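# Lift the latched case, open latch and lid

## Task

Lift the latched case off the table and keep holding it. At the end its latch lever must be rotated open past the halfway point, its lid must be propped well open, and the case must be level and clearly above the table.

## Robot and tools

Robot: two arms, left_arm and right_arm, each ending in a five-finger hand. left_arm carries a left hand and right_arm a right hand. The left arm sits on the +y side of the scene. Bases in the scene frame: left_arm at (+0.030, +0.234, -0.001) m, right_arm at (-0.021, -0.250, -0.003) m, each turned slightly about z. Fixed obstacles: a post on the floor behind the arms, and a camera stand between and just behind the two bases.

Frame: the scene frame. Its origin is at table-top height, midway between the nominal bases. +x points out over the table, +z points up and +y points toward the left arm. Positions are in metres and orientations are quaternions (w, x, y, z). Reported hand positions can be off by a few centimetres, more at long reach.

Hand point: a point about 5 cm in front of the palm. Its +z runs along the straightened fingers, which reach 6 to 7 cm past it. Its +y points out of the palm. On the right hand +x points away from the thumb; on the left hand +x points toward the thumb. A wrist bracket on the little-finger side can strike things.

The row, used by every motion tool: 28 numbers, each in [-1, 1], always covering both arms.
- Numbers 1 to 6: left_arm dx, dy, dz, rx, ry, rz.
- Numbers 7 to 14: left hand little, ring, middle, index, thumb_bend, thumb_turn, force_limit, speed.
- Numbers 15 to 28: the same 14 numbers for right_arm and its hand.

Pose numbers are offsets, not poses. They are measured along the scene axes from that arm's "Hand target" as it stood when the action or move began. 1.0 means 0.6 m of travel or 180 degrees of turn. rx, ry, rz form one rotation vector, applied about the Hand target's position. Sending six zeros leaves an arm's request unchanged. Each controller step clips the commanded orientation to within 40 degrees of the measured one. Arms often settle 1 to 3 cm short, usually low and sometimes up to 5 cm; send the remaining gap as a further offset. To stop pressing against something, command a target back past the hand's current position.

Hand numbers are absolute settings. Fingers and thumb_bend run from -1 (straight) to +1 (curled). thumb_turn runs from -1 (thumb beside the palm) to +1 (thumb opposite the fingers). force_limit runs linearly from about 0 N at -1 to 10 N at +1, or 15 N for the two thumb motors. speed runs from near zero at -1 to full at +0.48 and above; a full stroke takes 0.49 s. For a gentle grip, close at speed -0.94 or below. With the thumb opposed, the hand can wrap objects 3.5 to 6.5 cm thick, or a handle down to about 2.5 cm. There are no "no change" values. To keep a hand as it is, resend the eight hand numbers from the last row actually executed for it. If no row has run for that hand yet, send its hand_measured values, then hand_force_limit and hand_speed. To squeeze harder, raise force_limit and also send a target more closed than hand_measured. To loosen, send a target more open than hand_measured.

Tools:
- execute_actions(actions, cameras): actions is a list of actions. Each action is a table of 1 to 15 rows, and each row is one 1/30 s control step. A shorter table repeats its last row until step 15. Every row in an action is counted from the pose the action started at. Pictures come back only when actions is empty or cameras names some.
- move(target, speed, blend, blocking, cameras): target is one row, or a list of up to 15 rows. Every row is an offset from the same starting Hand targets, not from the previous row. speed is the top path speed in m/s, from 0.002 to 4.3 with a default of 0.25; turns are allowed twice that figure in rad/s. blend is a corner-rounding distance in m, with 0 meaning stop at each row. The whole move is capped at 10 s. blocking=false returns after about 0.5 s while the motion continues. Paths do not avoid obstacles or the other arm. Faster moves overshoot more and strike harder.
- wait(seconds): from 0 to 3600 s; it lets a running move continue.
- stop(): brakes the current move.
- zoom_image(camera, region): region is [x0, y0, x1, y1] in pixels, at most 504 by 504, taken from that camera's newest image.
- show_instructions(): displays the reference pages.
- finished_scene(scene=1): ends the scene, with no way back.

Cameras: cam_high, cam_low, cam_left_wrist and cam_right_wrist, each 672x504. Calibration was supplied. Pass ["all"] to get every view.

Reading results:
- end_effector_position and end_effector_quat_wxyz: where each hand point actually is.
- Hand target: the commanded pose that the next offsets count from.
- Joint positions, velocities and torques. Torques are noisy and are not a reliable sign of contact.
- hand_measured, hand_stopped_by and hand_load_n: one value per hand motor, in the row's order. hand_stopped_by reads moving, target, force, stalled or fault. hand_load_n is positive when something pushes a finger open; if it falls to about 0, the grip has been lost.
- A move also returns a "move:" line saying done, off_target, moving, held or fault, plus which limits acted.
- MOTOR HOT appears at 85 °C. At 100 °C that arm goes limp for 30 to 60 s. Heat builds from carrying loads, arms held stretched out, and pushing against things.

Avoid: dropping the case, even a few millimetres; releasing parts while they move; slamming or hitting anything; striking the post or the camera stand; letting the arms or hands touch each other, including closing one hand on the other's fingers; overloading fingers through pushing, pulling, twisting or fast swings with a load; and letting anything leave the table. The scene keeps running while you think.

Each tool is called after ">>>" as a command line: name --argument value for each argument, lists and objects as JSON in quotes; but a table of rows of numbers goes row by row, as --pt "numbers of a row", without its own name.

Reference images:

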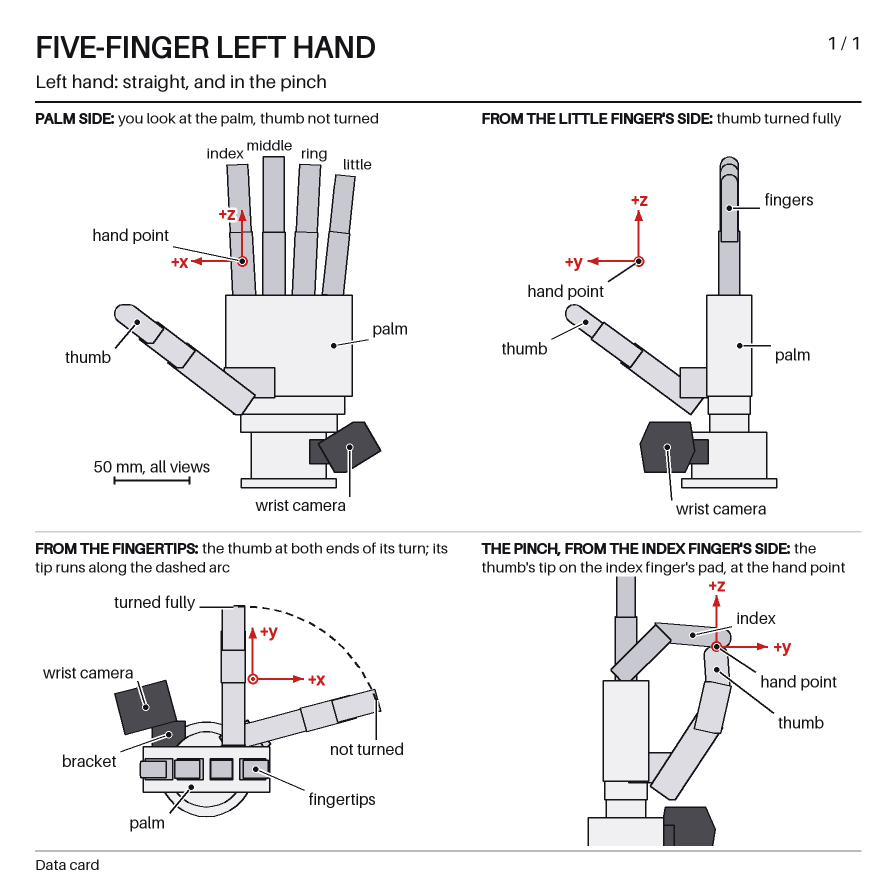

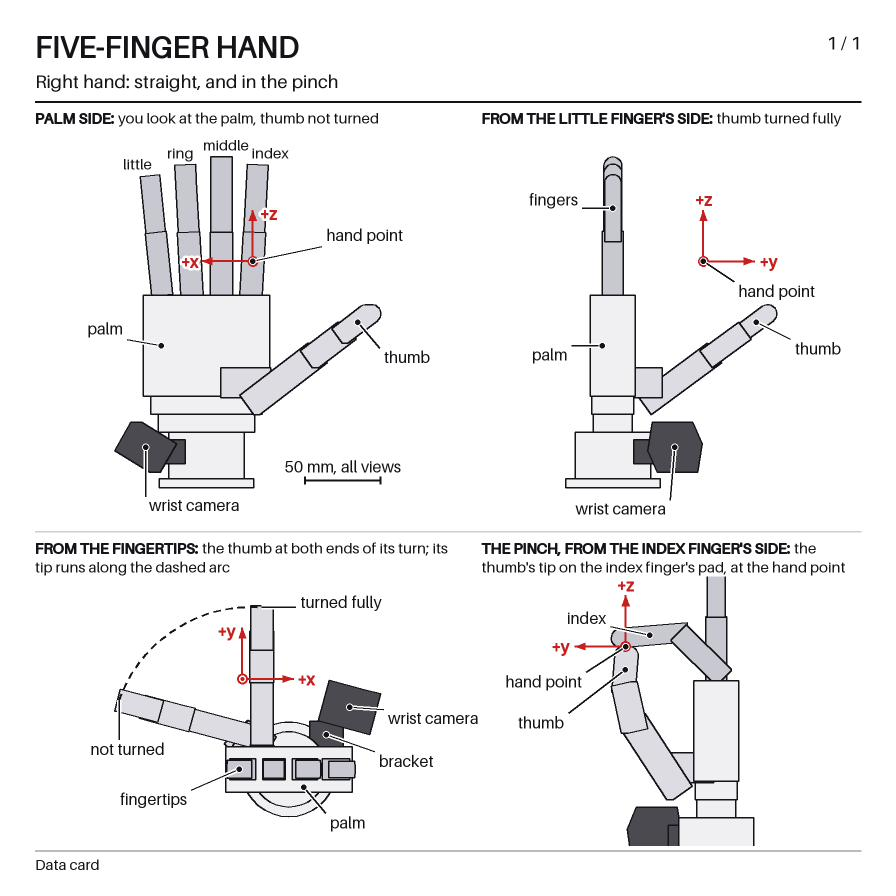

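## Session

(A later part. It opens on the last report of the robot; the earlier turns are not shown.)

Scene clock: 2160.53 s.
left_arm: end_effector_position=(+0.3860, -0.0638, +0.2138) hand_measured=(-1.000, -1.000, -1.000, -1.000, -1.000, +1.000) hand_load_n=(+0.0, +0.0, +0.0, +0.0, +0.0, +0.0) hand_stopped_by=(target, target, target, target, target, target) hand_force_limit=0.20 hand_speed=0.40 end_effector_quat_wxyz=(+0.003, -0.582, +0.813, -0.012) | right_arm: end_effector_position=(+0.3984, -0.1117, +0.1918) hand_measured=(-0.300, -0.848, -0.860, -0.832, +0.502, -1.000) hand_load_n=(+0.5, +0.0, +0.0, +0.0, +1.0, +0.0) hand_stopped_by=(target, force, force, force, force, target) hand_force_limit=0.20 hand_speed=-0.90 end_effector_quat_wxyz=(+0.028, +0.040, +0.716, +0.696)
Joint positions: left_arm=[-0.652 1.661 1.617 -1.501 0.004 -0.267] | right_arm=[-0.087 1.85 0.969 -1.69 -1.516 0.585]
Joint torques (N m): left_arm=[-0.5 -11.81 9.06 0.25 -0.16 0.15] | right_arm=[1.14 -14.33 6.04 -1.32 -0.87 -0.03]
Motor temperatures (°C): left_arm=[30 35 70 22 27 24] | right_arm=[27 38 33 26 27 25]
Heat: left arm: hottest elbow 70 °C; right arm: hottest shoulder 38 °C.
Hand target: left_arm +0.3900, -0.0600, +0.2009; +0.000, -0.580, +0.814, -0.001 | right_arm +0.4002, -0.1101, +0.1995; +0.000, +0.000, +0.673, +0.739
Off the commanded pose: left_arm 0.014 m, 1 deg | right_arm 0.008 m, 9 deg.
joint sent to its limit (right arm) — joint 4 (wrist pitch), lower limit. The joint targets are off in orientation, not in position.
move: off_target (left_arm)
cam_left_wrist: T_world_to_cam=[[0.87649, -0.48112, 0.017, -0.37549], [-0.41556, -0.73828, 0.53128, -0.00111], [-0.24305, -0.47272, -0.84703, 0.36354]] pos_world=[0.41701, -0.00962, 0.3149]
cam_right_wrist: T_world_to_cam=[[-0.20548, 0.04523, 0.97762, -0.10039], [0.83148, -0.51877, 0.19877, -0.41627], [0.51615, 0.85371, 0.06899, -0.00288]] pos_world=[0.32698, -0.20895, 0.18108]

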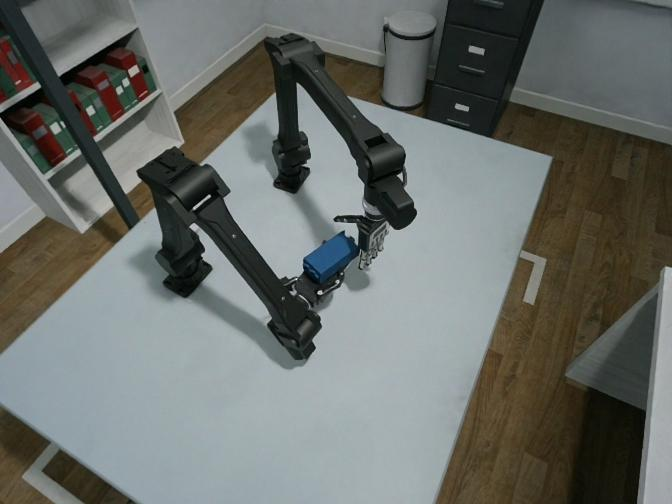

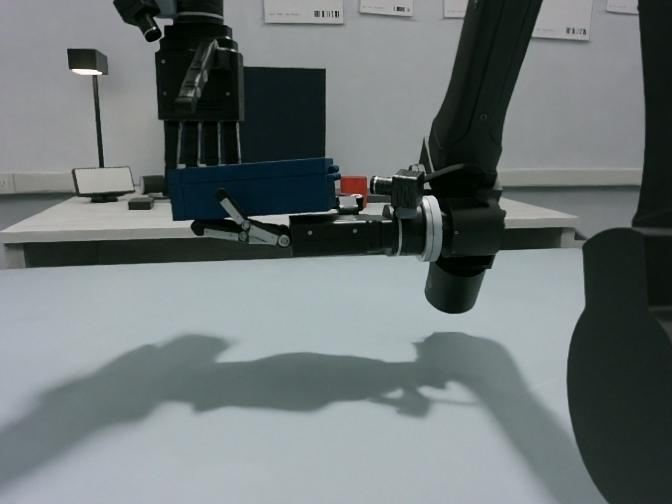

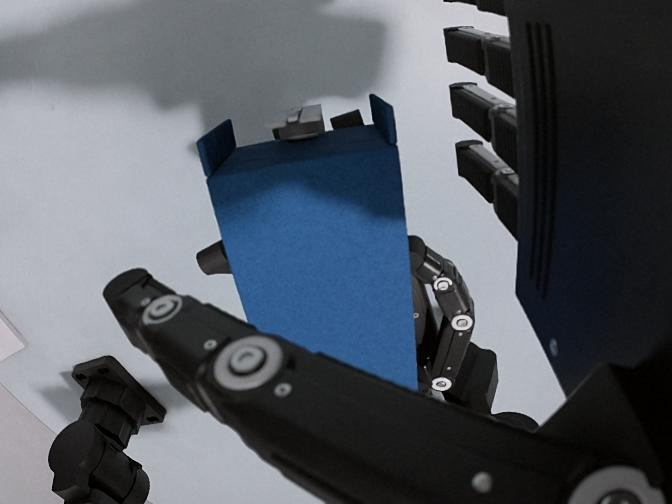

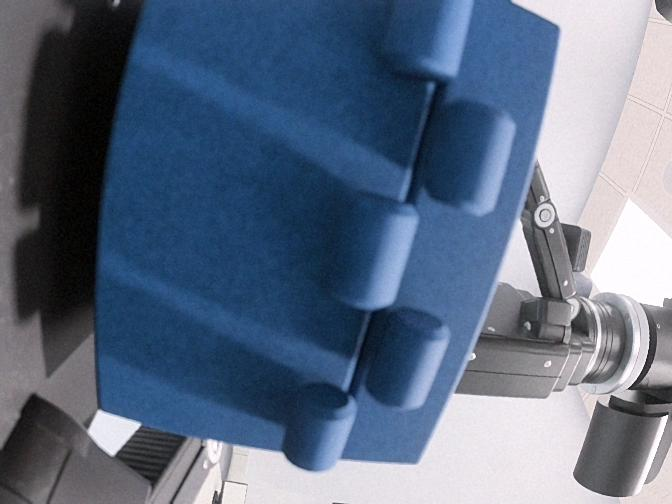

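>>> move --pt "0.0 0.0 -0.042 0 0 0 -1 -1 -1 -1 -1 1 0.2 0.4 0 0 0 0 0 0 -0.3 -0.6 -0.6 -0.6 0.92 -1 0.2 -0.9" --speed 0.05 --cameras '["all"]'

>>> zoom_image --camera "cam_high" --region '[300, 180, 420, 300]'

Scene clock: 2165.13 s.
left_arm: end_effector_position=(+0.3863, -0.0639, +0.1918) hand_measured=(-1.000, -1.000, -1.000, -1.000, -1.000, +1.000) hand_load_n=(+0.0, +0.0, +0.0, +0.0, +0.0, +0.0) hand_stopped_by=(target, target, target, target, target, target) hand_force_limit=0.20 hand_speed=0.40 end_effector_quat_wxyz=(+0.004, -0.582, +0.813, -0.015) | right_arm: end_effector_position=(+0.3984, -0.1117, +0.1918) hand_measured=(-0.300, -0.848, -0.860, -0.832, +0.502, -1.000) hand_load_n=(+0.5, +0.0, +0.0, +0.0, +1.0, +0.0) hand_stopped_by=(target, force, force, force, force, target) hand_force_limit=0.20 hand_speed=-0.90 end_effector_quat_wxyz=(+0.028, +0.040, +0.716, +0.696)
Joint positions: left_arm=[-0.652 1.661 1.559 -1.437 0.004 -0.267] | right_arm=[-0.087 1.85 0.969 -1.69 -1.516 0.585]
Joint torques (N m): left_arm=[-0.56 -11.16 9.05 0.14 -0.15 0.15] | right_arm=[0.91 -14.33 6.09 -1.36 -0.88 -0.02]
Motor temperatures (°C): left_arm=[30 36 69 22 27 24] | right_arm=[27 38 33 26 27 25]
Heat: left arm: hottest elbow 69 °C; right arm: hottest shoulder 38 °C.
Hand target: left_arm +0.3900, -0.0600, +0.1758; +0.000, -0.580, +0.814, -0.001 | right_arm +0.4002, -0.1101, +0.1995; +0.000, +0.000, +0.673, +0.739
Off the commanded pose: left_arm 0.017 m, 2 deg | right_arm 0.008 m, 9 deg.
joint sent to its limit (right arm) — joint 4 (wrist pitch), lower limit. The joint targets are off in orientation, not in position.
move: off_target (left_arm)
cam_left_wrist: T_world_to_cam=[[0.87633, -0.48111, 0.02389, -0.37665], [-0.41866, -0.73617, 0.53176, 0.0119], [-0.23825, -0.476, -0.84656, 0.34272]] pos_world=[0.4167, -0.00932, 0.2928]
cam_right_wrist: T_world_to_cam=[[-0.20548, 0.04523, 0.97762, -0.10039], [0.83148, -0.51877, 0.19877, -0.41627], [0.51615, 0.85371, 0.06899, -0.00288]] pos_world=[0.32698, -0.20895, 0.18108]

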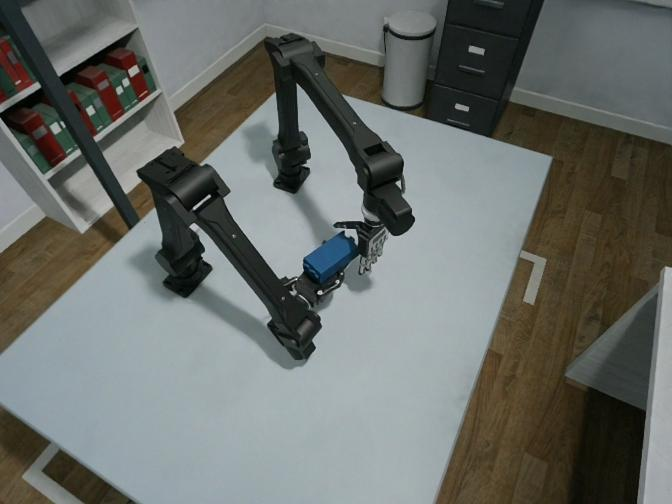

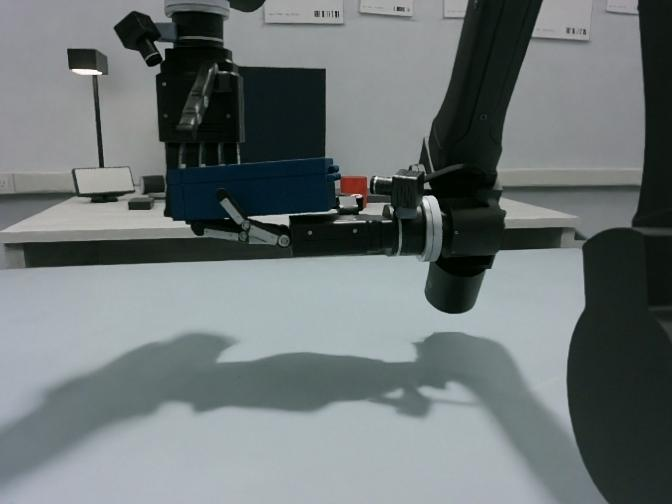

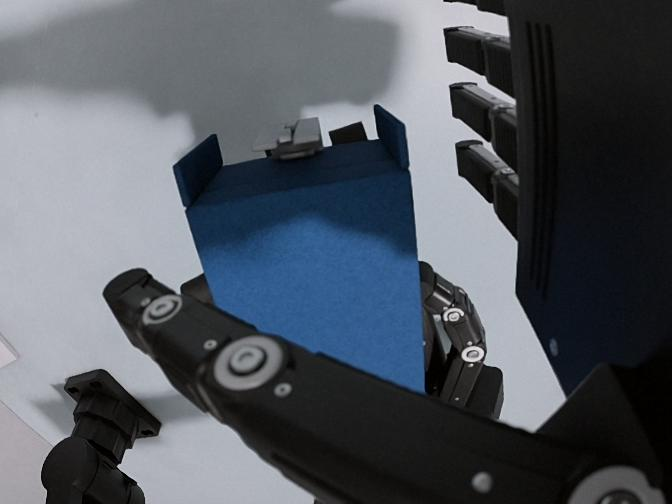

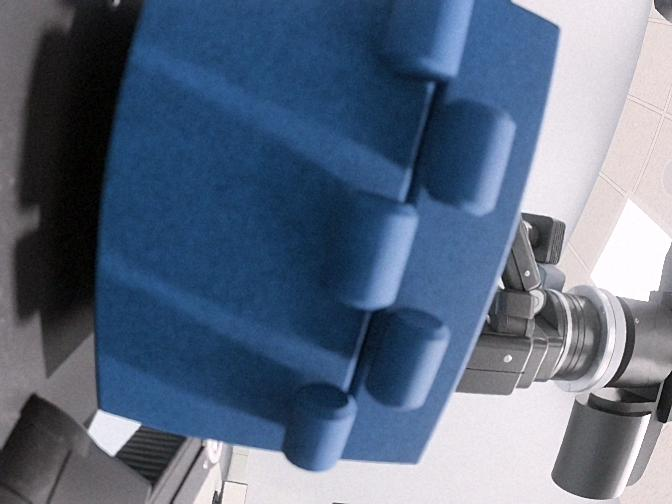

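Scaled by 4.200 from the camera's image (finer frame: 960x720).

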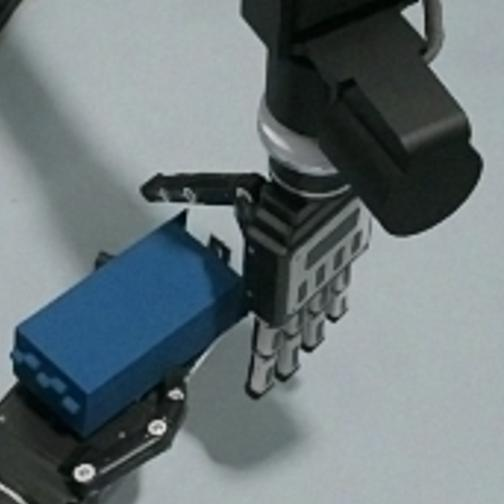

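>>> move --pt "0.0 0.0 -0.045 0 0 0 -1 -1 -1 -1 -1 1 0.2 0.4 0 0 0 0 0 0 -0.3 -0.6 -0.6 -0.6 0.92 -1 0.2 -0.9" --speed 0.05 --cameras '["all"]'

>>> zoom_image --camera "cam_high" --region '[300, 180, 420, 300]'

>>> zoom_image --camera "cam_low" --region '[120, 60, 320, 260]'

Scene clock: 2170.20 s.
left_arm: end_effector_position=(+0.3867, -0.0642, +0.1646) hand_measured=(-1.000, -1.000, -1.000, -1.000, -1.000, +1.000) hand_load_n=(+0.0, +0.0, +0.0, +0.0, +0.0, +0.0) hand_stopped_by=(target, target, target, target, target, target) hand_force_limit=0.20 hand_speed=0.40 end_effector_quat_wxyz=(+0.004, -0.582, +0.813, -0.015) | right_arm: end_effector_position=(+0.3984, -0.1117, +0.1918) hand_measured=(-0.300, -0.848, -0.860, -0.832, +0.502, -1.000) hand_load_n=(+0.5, +0.0, +0.0, +0.5, +1.0, +0.0) hand_stopped_by=(target, force, force, force, force, target) hand_force_limit=0.20 hand_speed=-0.90 end_effector_quat_wxyz=(+0.028, +0.040, +0.716, +0.696)
Joint positions: left_arm=[-0.652 1.673 1.502 -1.37 0.004 -0.266] | right_arm=[-0.087 1.85 0.969 -1.69 -1.516 0.585]
Joint torques (N m): left_arm=[-0.62 -11.16 9.14 0.35 -0.16 0.14] | right_arm=[0.85 -14.1 6.08 -1.21 -0.87 -0.04]
Motor temperatures (°C): left_arm=[30 36 69 22 27 24] | right_arm=[27 38 33 26 27 25]
Heat: left arm: hottest elbow 69 °C; right arm: hottest shoulder 38 °C.
Hand target: left_arm +0.3900, -0.0600, +0.1486; +0.000, -0.580, +0.814, -0.001 | right_arm +0.4002, -0.1101, +0.1995; +0.000, +0.000, +0.673, +0.739
Off the commanded pose: left_arm 0.017 m, 2 deg | right_arm 0.008 m, 9 deg.
joint sent to its limit (right arm) — joint 4 (wrist pitch), lower limit. The joint targets are off in orientation, not in position.
move: off_target (left_arm)
cam_left_wrist: T_world_to_cam=[[0.8762, -0.4814, 0.02272, -0.37627], [-0.41837, -0.73638, 0.5317, 0.02617], [-0.23924, -0.47538, -0.84663, 0.32006]] pos_world=[0.4172, -0.00972, 0.2656]
cam_right_wrist: T_world_to_cam=[[-0.20548, 0.04523, 0.97762, -0.10039], [0.83148, -0.51877, 0.19877, -0.41627], [0.51615, 0.85371, 0.06899, -0.00288]] pos_world=[0.32698, -0.20895, 0.18108]

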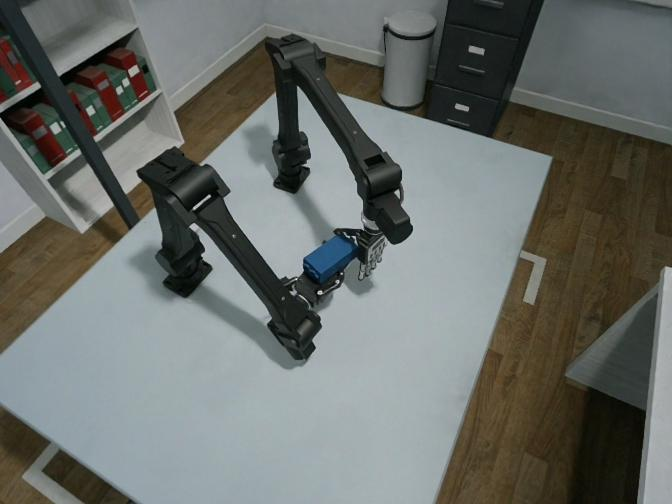

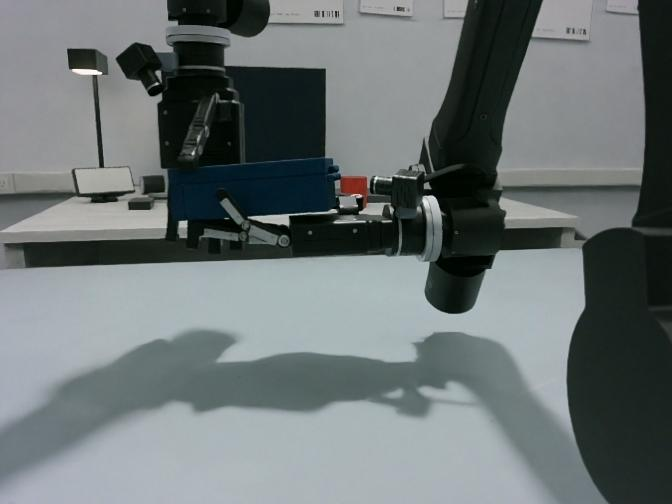

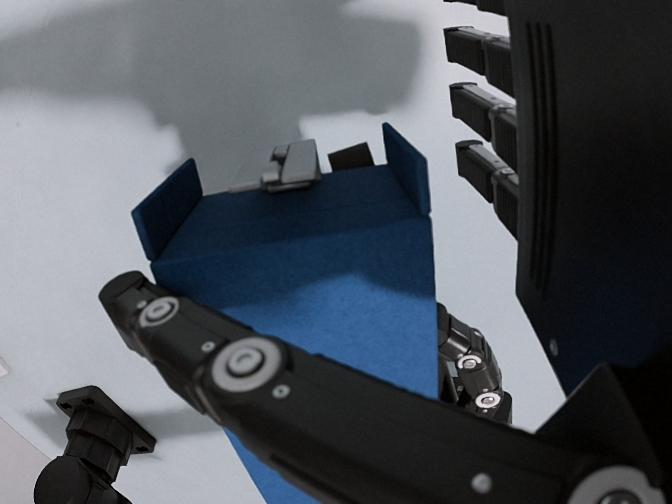

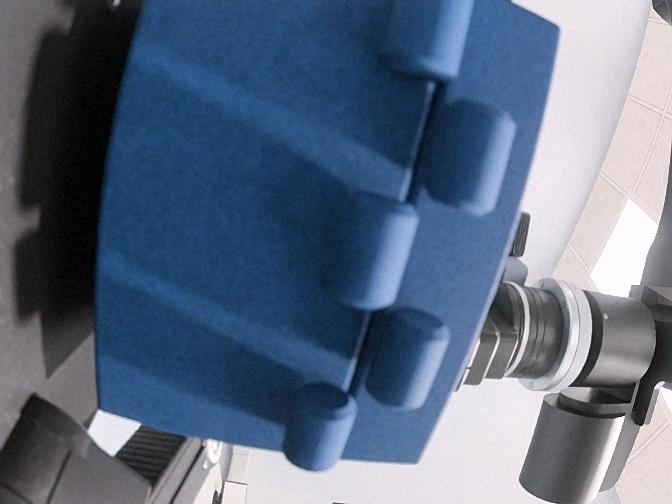

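Scaled by 4.200 from the camera's image (finer frame: 960x720).

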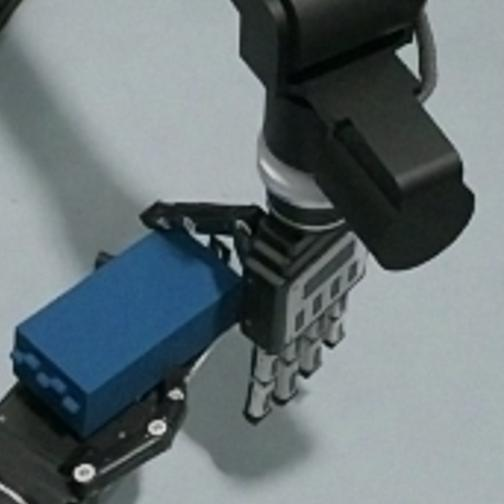

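Scaled by 2.520 from the camera's image (finer frame: 960x720).

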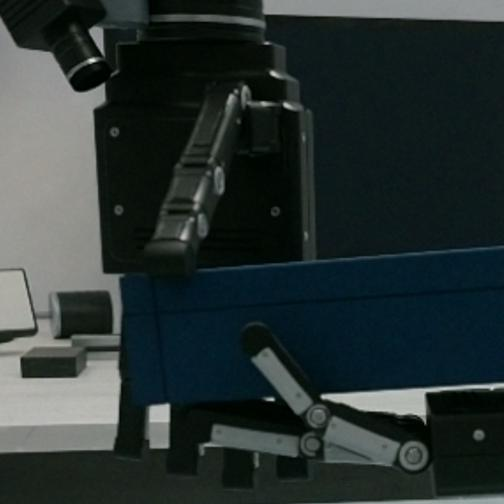

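>>> move --pt "-0.0175 0.013 0.0 0 0 0 -1 -1 -1 -1 -1 1 0.2 0.4 0 0 0 0 0 0 -0.3 -0.6 -0.6 -0.6 0.92 -1 0.2 -0.9" --speed 0.05 --cameras '["all"]'

>>> zoom_image --camera "cam_high" --region '[300, 180, 420, 300]'

>>> zoom_image --camera "cam_low" --region '[120, 60, 320, 260]'

Scene clock: 2214.97 s.
left_arm: end_effector_position=(+0.3771, -0.0575, +0.1526) hand_measured=(-1.000, -1.000, -1.000, -1.000, -1.000, +1.000) hand_load_n=(+0.0, +0.0, +0.0, +0.0, +0.0, +0.0) hand_stopped_by=(target, target, target, target, target, target) hand_force_limit=0.20 hand_speed=0.40 end_effector_quat_wxyz=(-0.002, -0.581, +0.814, +0.000) | right_arm: end_effector_position=(+0.3984, -0.1117, +0.1918) hand_measured=(-0.300, -0.848, -0.860, -0.832, +0.502, -1.000) hand_load_n=(+1.0, +0.0, +0.0, +2.0, +1.0, +0.0) hand_stopped_by=(target, force, force, force, force, target) hand_force_limit=0.20 hand_speed=-0.90 end_effector_quat_wxyz=(+0.028, +0.040, +0.716, +0.696)
Joint positions: left_arm=[-0.652 1.672 1.465 -1.365 0.004 -0.264] | right_arm=[-0.087 1.85 0.969 -1.69 -1.516 0.585]
Joint torques (N m): left_arm=[-0.38 -13.33 8.49 0.42 -0.16 0.13] | right_arm=[1.2 -14.56 6.12 -1.28 -0.89 -0.02]
Motor temperatures (°C): left_arm=[30 33 67 22 27 24] | right_arm=[27 38 33 26 27 25]
Heat: left arm: hottest elbow 67 °C; right arm: hottest shoulder 38 °C.
Hand target: left_arm +0.3795, -0.0522, +0.1488; +0.000, -0.580, +0.814, -0.001 | right_arm +0.4002, -0.1101, +0.1995; +0.000, +0.000, +0.673, +0.739
Off the commanded pose: left_arm 0.007 m, 0 deg | right_arm 0.008 m, 9 deg.
joint sent to its limit (right arm) — joint 4 (wrist pitch), lower limit. The joint targets are off in orientation, not in position.
move: done
cam_left_wrist: T_world_to_cam=[[0.8751, -0.48387, -0.00878, -0.35935], [-0.40647, -0.74472, 0.52932, 0.02881], [-0.26266, -0.45964, -0.84837, 0.32085]] pos_world=[0.41045, -0.00495, 0.25379]
cam_right_wrist: T_world_to_cam=[[-0.20548, 0.04523, 0.97762, -0.10039], [0.83148, -0.51877, 0.19877, -0.41627], [0.51615, 0.85371, 0.06899, -0.00288]] pos_world=[0.32698, -0.20895, 0.18108]

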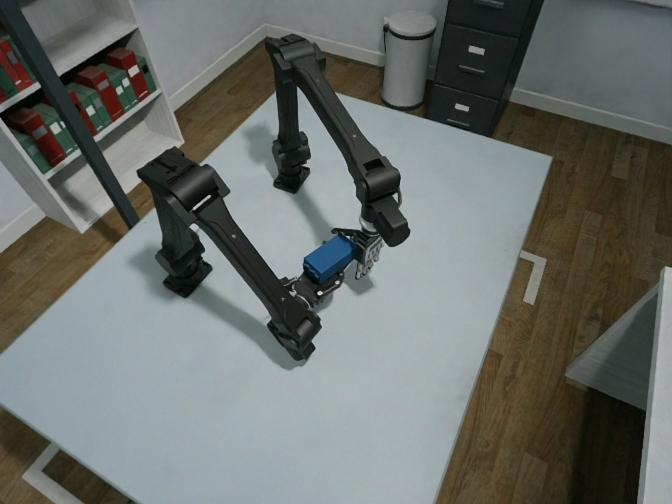

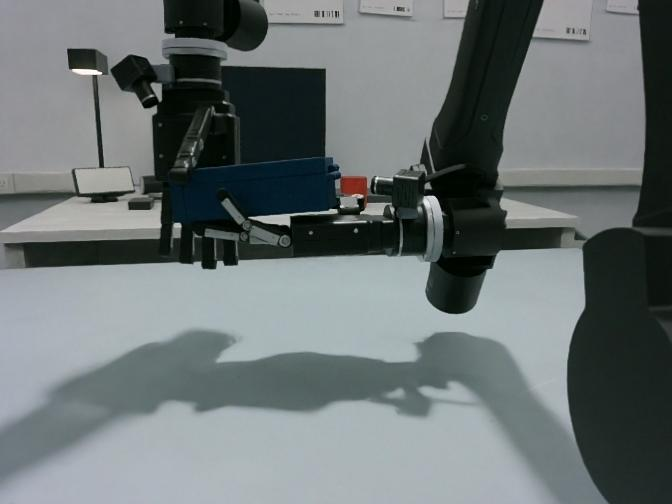

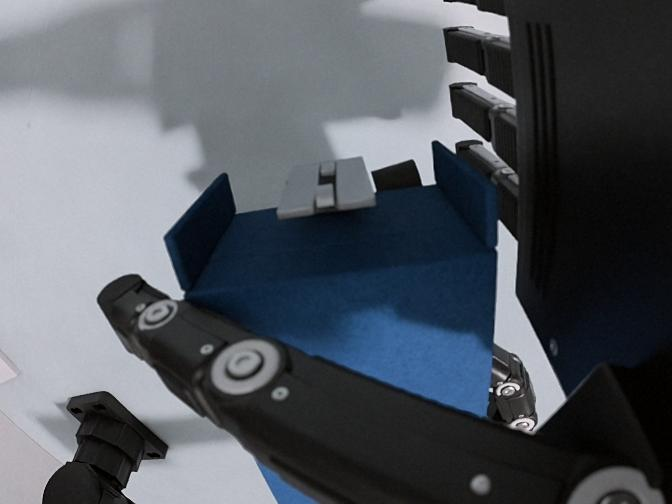

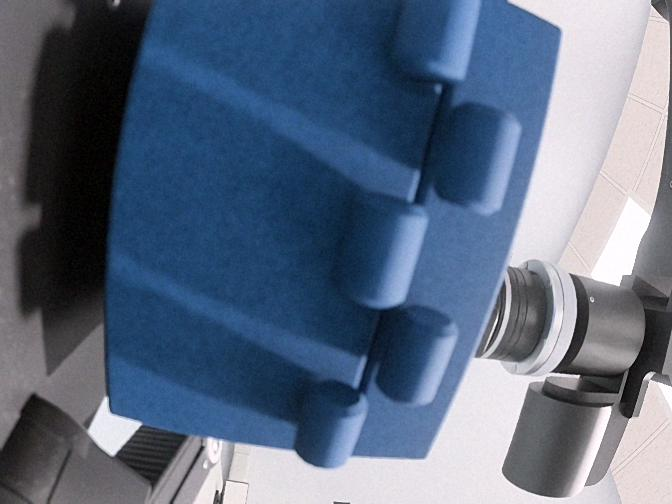

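Scaled by 4.200 from the camera's image (finer frame: 960x720).

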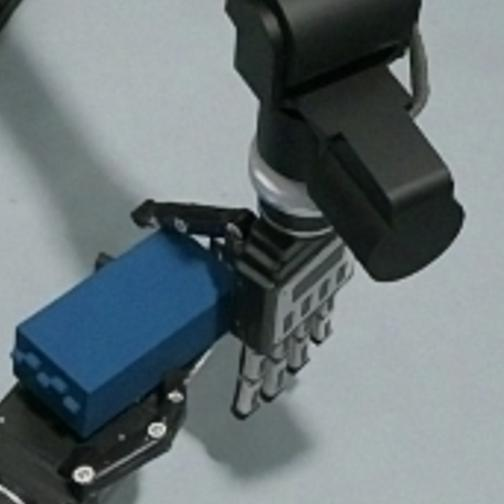

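Scaled by 2.520 from the camera's image (finer frame: 960x720).

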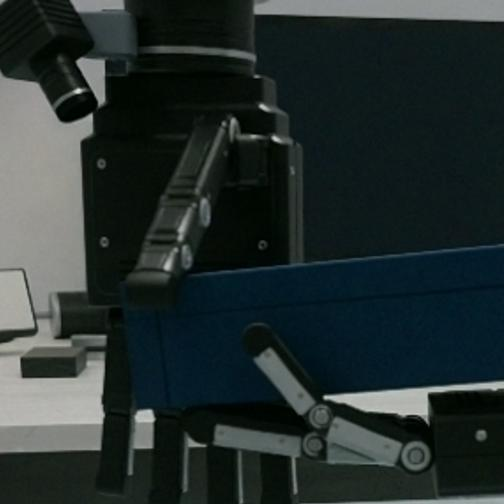

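>>> move --pt "0.004 0.010 0.055 0 0 0 -1 -1 -1 -1 -1 1 0.2 0.4 0 0 0 0 0 0 -0.3 -0.6 -0.6 -0.6 0.92 -1 0.2 -0.9" --speed 0.05 --cameras '["all"]'

Scene clock: 2237.77 s.
left_arm: end_effector_position=(+0.3685, -0.0459, +0.1643) hand_measured=(-1.000, -1.000, -1.000, -1.000, -1.000, +1.000) hand_load_n=(+0.0, +0.0, +0.0, +0.0, +0.0, -0.5) hand_stopped_by=(target, target, target, target, target, target) hand_force_limit=0.20 hand_speed=0.40 end_effector_quat_wxyz=(-0.009, -0.581, +0.814, +0.017) | right_arm: end_effector_position=(+0.3984, -0.1117, +0.1918) hand_measured=(-0.300, -0.848, -0.860, -0.832, +0.502, -1.000) hand_load_n=(+0.5, +0.0, +0.0, +0.5, +1.5, +0.0) hand_stopped_by=(target, force, force, force, force, target) hand_force_limit=0.20 hand_speed=-0.90 end_effector_quat_wxyz=(+0.028, +0.040, +0.716, +0.696)
Joint positions: left_arm=[-0.642 1.658 1.473 -1.424 0.004 -0.254] | right_arm=[-0.087 1.85 0.969 -1.69 -1.516 0.585]
Joint torques (N m): left_arm=[-0.09 -13.51 12.88 -0.51 -0.19 0.17] | right_arm=[1.03 -14.21 6.01 -1.2 -0.86 -0.03]
Motor temperatures (°C): left_arm=[30 34 66 22 27 24] | right_arm=[27 38 33 26 27 25]
Heat: left arm: hottest elbow 66 °C; right arm: hottest shoulder 38 °C.
Hand target: left_arm +0.3818, -0.0462, +0.1817; +0.000, -0.581, +0.814, -0.001 | right_arm +0.4002, -0.1101, +0.1995; +0.000, +0.000, +0.673, +0.739
Off the commanded pose: left_arm 0.022 m, 2 deg | right_arm 0.008 m, 9 deg.
joint sent to its limit (right arm) — joint 4 (wrist pitch), lower limit. The joint targets are off in orientation, not in position.
move: off_target (left_arm)
cam_left_wrist: T_world_to_cam=[[0.87424, -0.4833, -0.04607, -0.33962], [-0.38998, -0.75561, 0.52628, 0.02172], [-0.28916, -0.44213, -0.84907, 0.34456]] pos_world=[0.40501, 0.00461, 0.26548]
cam_right_wrist: T_world_to_cam=[[-0.20548, 0.04523, 0.97762, -0.10039], [0.83148, -0.51877, 0.19877, -0.41627], [0.51615, 0.85371, 0.06899, -0.00288]] pos_world=[0.32698, -0.20895, 0.18108]

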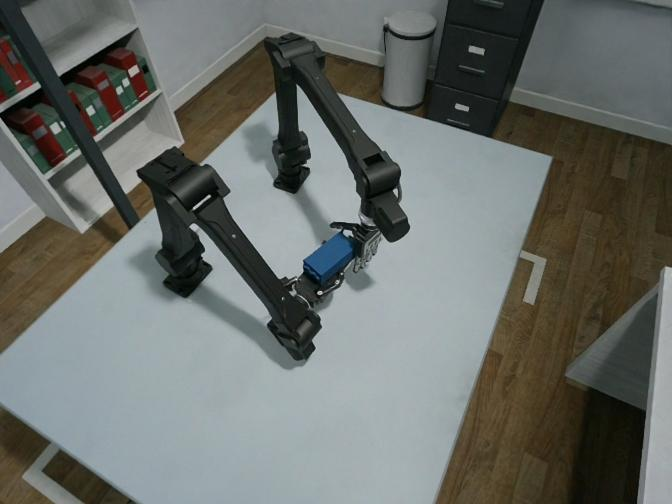

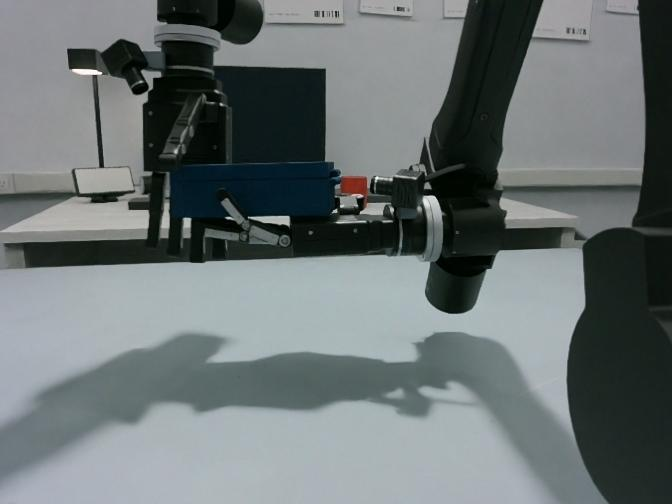

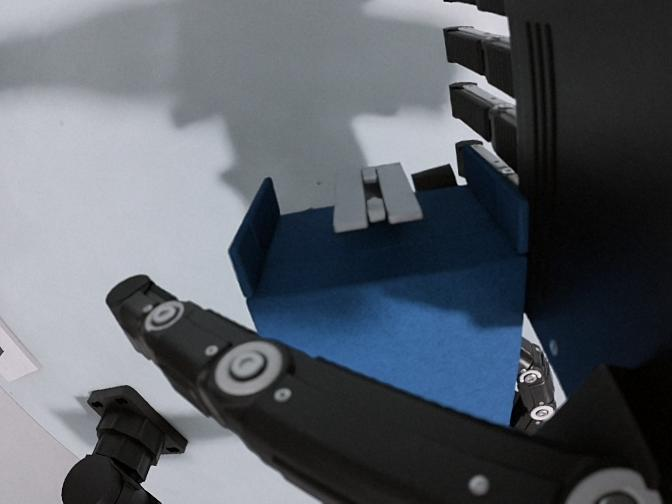

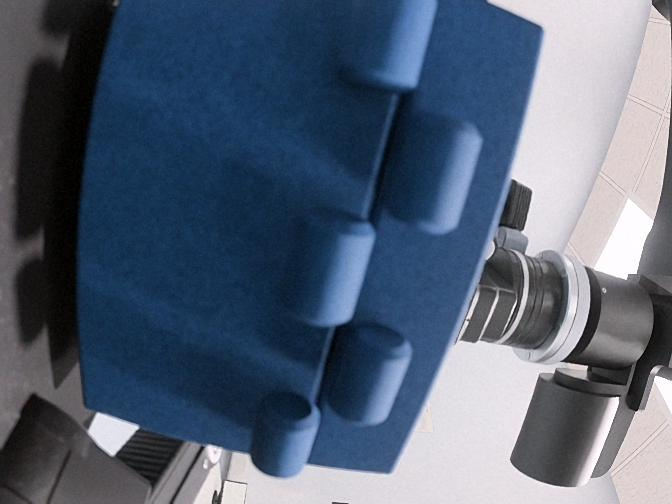

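>>> move --pt "0.0 0.0 0.0 0 0 0 -1 -1 -1 -1 0.2 1 -0.6 -0.8 0 0 0 0 0 0 -0.3 -0.6 -0.6 -0.6 0.92 -1 0.2 -0.9" --speed 0.05 --cameras '["all"]'

>>> zoom_image --camera "cam_low" --region '[120, 60, 320, 260]'

Scene clock: 2244.97 s.
left_arm: end_effector_position=(+0.3683, -0.0456, +0.1644) hand_measured=(-1.000, -1.000, -1.000, -1.000, -0.650, +1.000) hand_load_n=(+0.0, +0.0, +0.0, +0.0, +3.5, +0.5) hand_stopped_by=(target, target, target, target, force, target) hand_force_limit=-0.60 hand_speed=-0.80 end_effector_quat_wxyz=(-0.009, -0.580, +0.814, +0.018) | right_arm: end_effector_position=(+0.3984, -0.1117, +0.1918) hand_measured=(-0.300, -0.848, -0.860, -0.832, +0.502, -1.000) hand_load_n=(+1.0, +0.0, +0.5, +0.5, +1.5, +0.0) hand_stopped_by=(target, force, force, force, force, target) hand_force_limit=0.20 hand_speed=-0.90 end_effector_quat_wxyz=(+0.028, +0.040, +0.716, +0.696)
Joint positions: left_arm=[-0.642 1.658 1.473 -1.425 0.004 -0.252] | right_arm=[-0.087 1.85 0.969 -1.69 -1.516 0.585]
Joint torques (N m): left_arm=[-0.21 -13.57 12.93 -0.46 -0.19 0.14] | right_arm=[0.97 -14.62 6.08 -1.32 -0.88 -0.02]
Motor temperatures (°C): left_arm=[30 34 65 22 27 24] | right_arm=[27 38 33 26 27 25]
Heat: left arm: hottest elbow 65 °C; right arm: hottest shoulder 38 °C.
Hand target: left_arm +0.3819, -0.0462, +0.1817; +0.000, -0.580, +0.814, -0.001 | right_arm +0.4002, -0.1101, +0.1995; +0.000, +0.000, +0.673, +0.739
Off the commanded pose: left_arm 0.022 m, 2 deg | right_arm 0.008 m, 9 deg.
joint sent to its limit (right arm) — joint 4 (wrist pitch), lower limit. The joint targets are off in orientation, not in position.
move: done
cam_left_wrist: T_world_to_cam=[[0.87309, -0.48528, -0.04713, -0.33868], [-0.39123, -0.75499, 0.52624, 0.02234], [-0.29095, -0.44102, -0.84903, 0.34533]] pos_world=[0.40491, 0.00481, 0.26548]
cam_right_wrist: T_world_to_cam=[[-0.20548, 0.04523, 0.97762, -0.10039], [0.83148, -0.51877, 0.19877, -0.41627], [0.51615, 0.85371, 0.06899, -0.00288]] pos_world=[0.32698, -0.20895, 0.18108]

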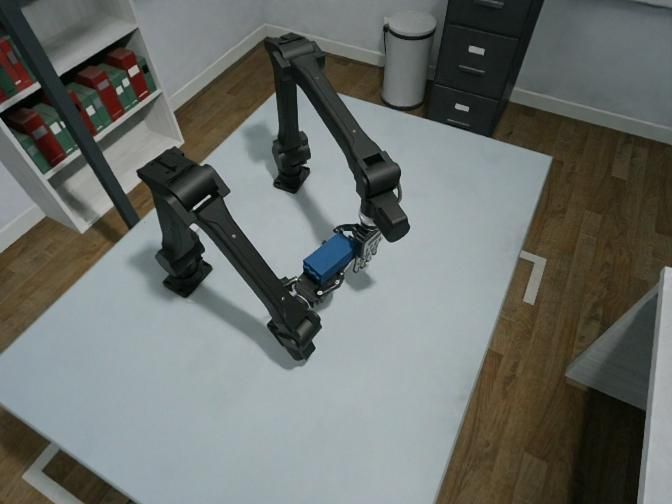

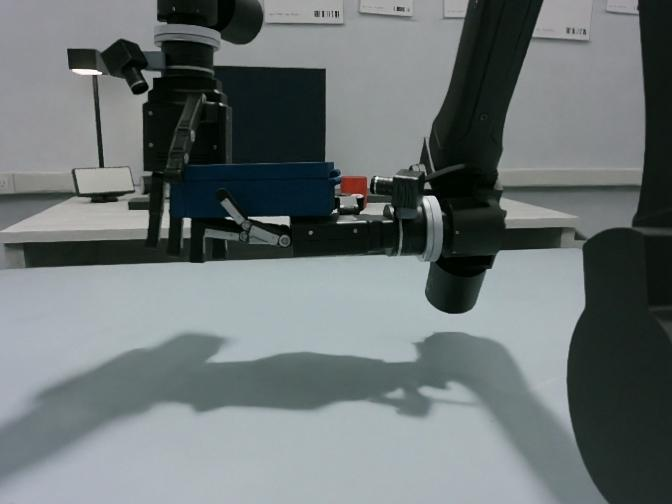

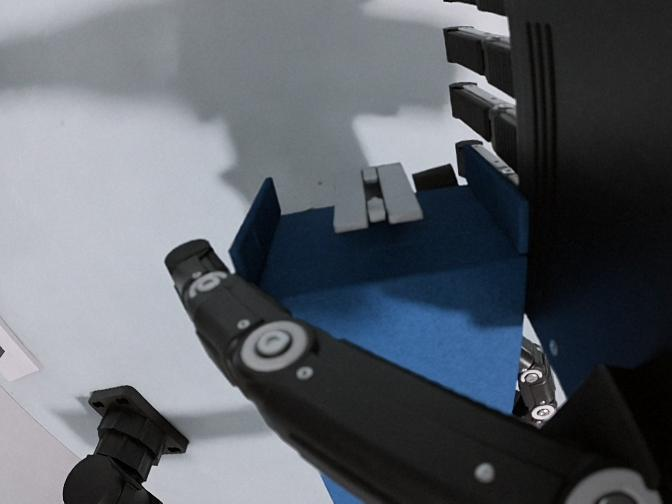

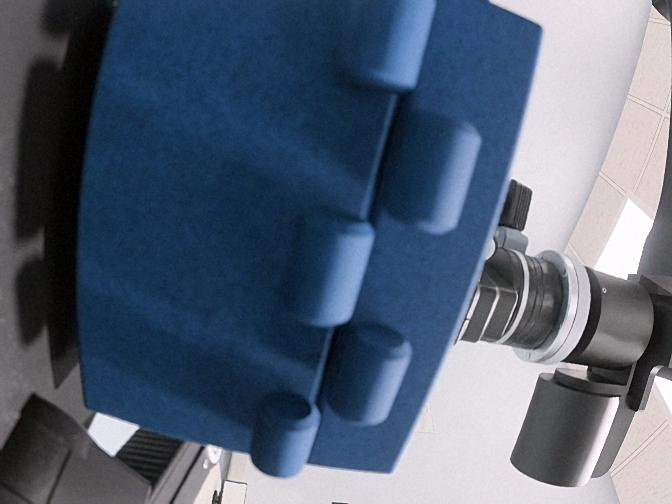

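Scaled by 2.520 from the camera's image (finer frame: 960x720).

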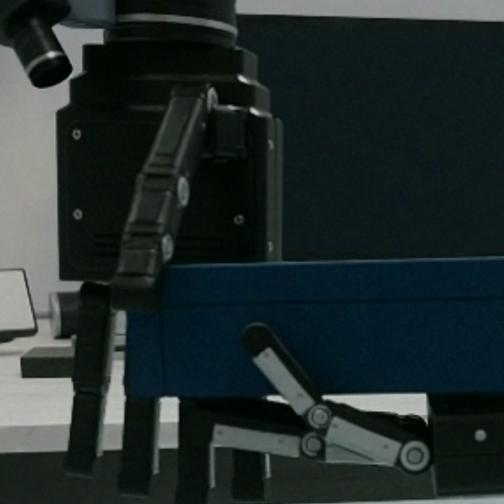

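>>> move --pt "-0.0185 0.0 -0.026 0 0 0 -1 -1 -1 -1 0.5 1 -0.15 -0.8 0 0 0 0 0 0 -0.3 -0.6 -0.6 -0.6 0.485 -1 0.2 -0.9" --speed 0.03 --cameras '["cam_left_wrist","cam_low"]'

Scene clock: 2255.73 s.
left_arm: end_effector_position=(+0.3703, -0.0469, +0.1660) hand_measured=(-1.000, -1.000, -1.000, -1.000, -0.626, +1.000) hand_load_n=(+0.0, +0.0, +0.0, +0.0, +3.0, +0.0) hand_stopped_by=(target, target, target, target, force, target) hand_force_limit=-0.15 hand_speed=-0.80 end_effector_quat_wxyz=(-0.004, -0.580, +0.815, +0.004) | right_arm: end_effector_position=(+0.3992, -0.1120, +0.1922) hand_measured=(-0.300, -0.848, -0.860, -0.832, +0.484, -1.000) hand_load_n=(+1.0, +0.0, +0.0, +0.0, +2.0, +0.0) hand_stopped_by=(target, force, force, force, target, target) hand_force_limit=0.20 hand_speed=-0.90 end_effector_quat_wxyz=(+0.030, +0.042, +0.715, +0.697)
Joint positions: left_arm=[-0.642 1.642 1.462 -1.401 0.004 -0.252] | right_arm=[-0.087 1.85 0.969 -1.69 -1.52 0.585]
Joint torques (N m): left_arm=[-1.2 -13.33 8.9 0.25 -0.17 0.04] | right_arm=[1.08 -14.33 6.08 -1.26 -0.66 -0.04]
Motor temperatures (°C): left_arm=[30 35 65 22 27 24] | right_arm=[27 38 33 26 27 25]
Heat: left arm: hottest elbow 65 °C; right arm: hottest shoulder 38 °C.
Hand target: left_arm +0.3708, -0.0462, +0.1660; +0.000, -0.580, +0.814, -0.001 | right_arm +0.4002, -0.1101, +0.1995; +0.000, +0.000, +0.673, +0.739
Off the commanded pose: left_arm 0.001 m, 1 deg | right_arm 0.008 m, 9 deg.
joint sent to its limit (right arm) — joint 4 (wrist pitch), lower limit. The joint targets are off in orientation, not in position.
move: done
cam_left_wrist: T_world_to_cam=[[0.87387, -0.48585, -0.01753, -0.34627], [-0.40432, -0.74631, 0.52872, 0.0261], [-0.26997, -0.45494, -0.84861, 0.33827]] pos_world=[0.40447, 0.00514, 0.26719]
Images, in order (width x height): cam_low 672x504, cam_left_wrist 672x504.

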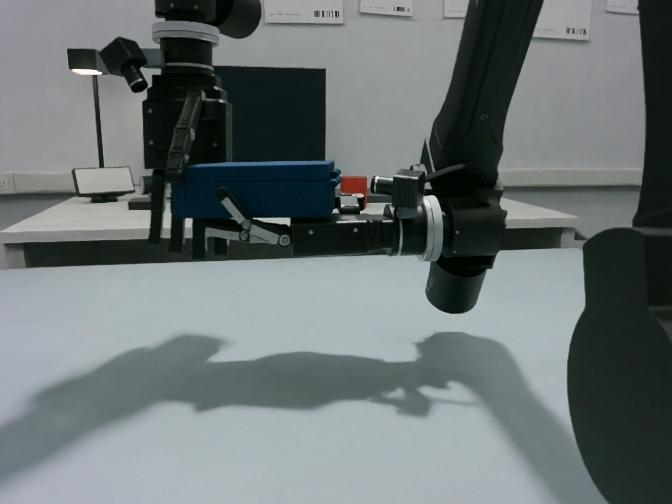

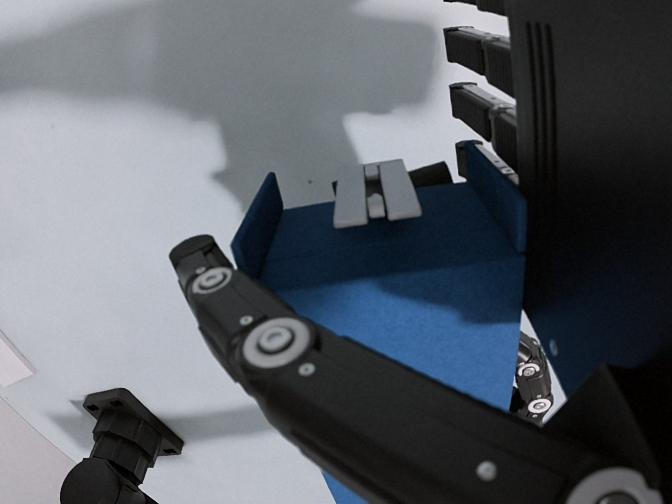

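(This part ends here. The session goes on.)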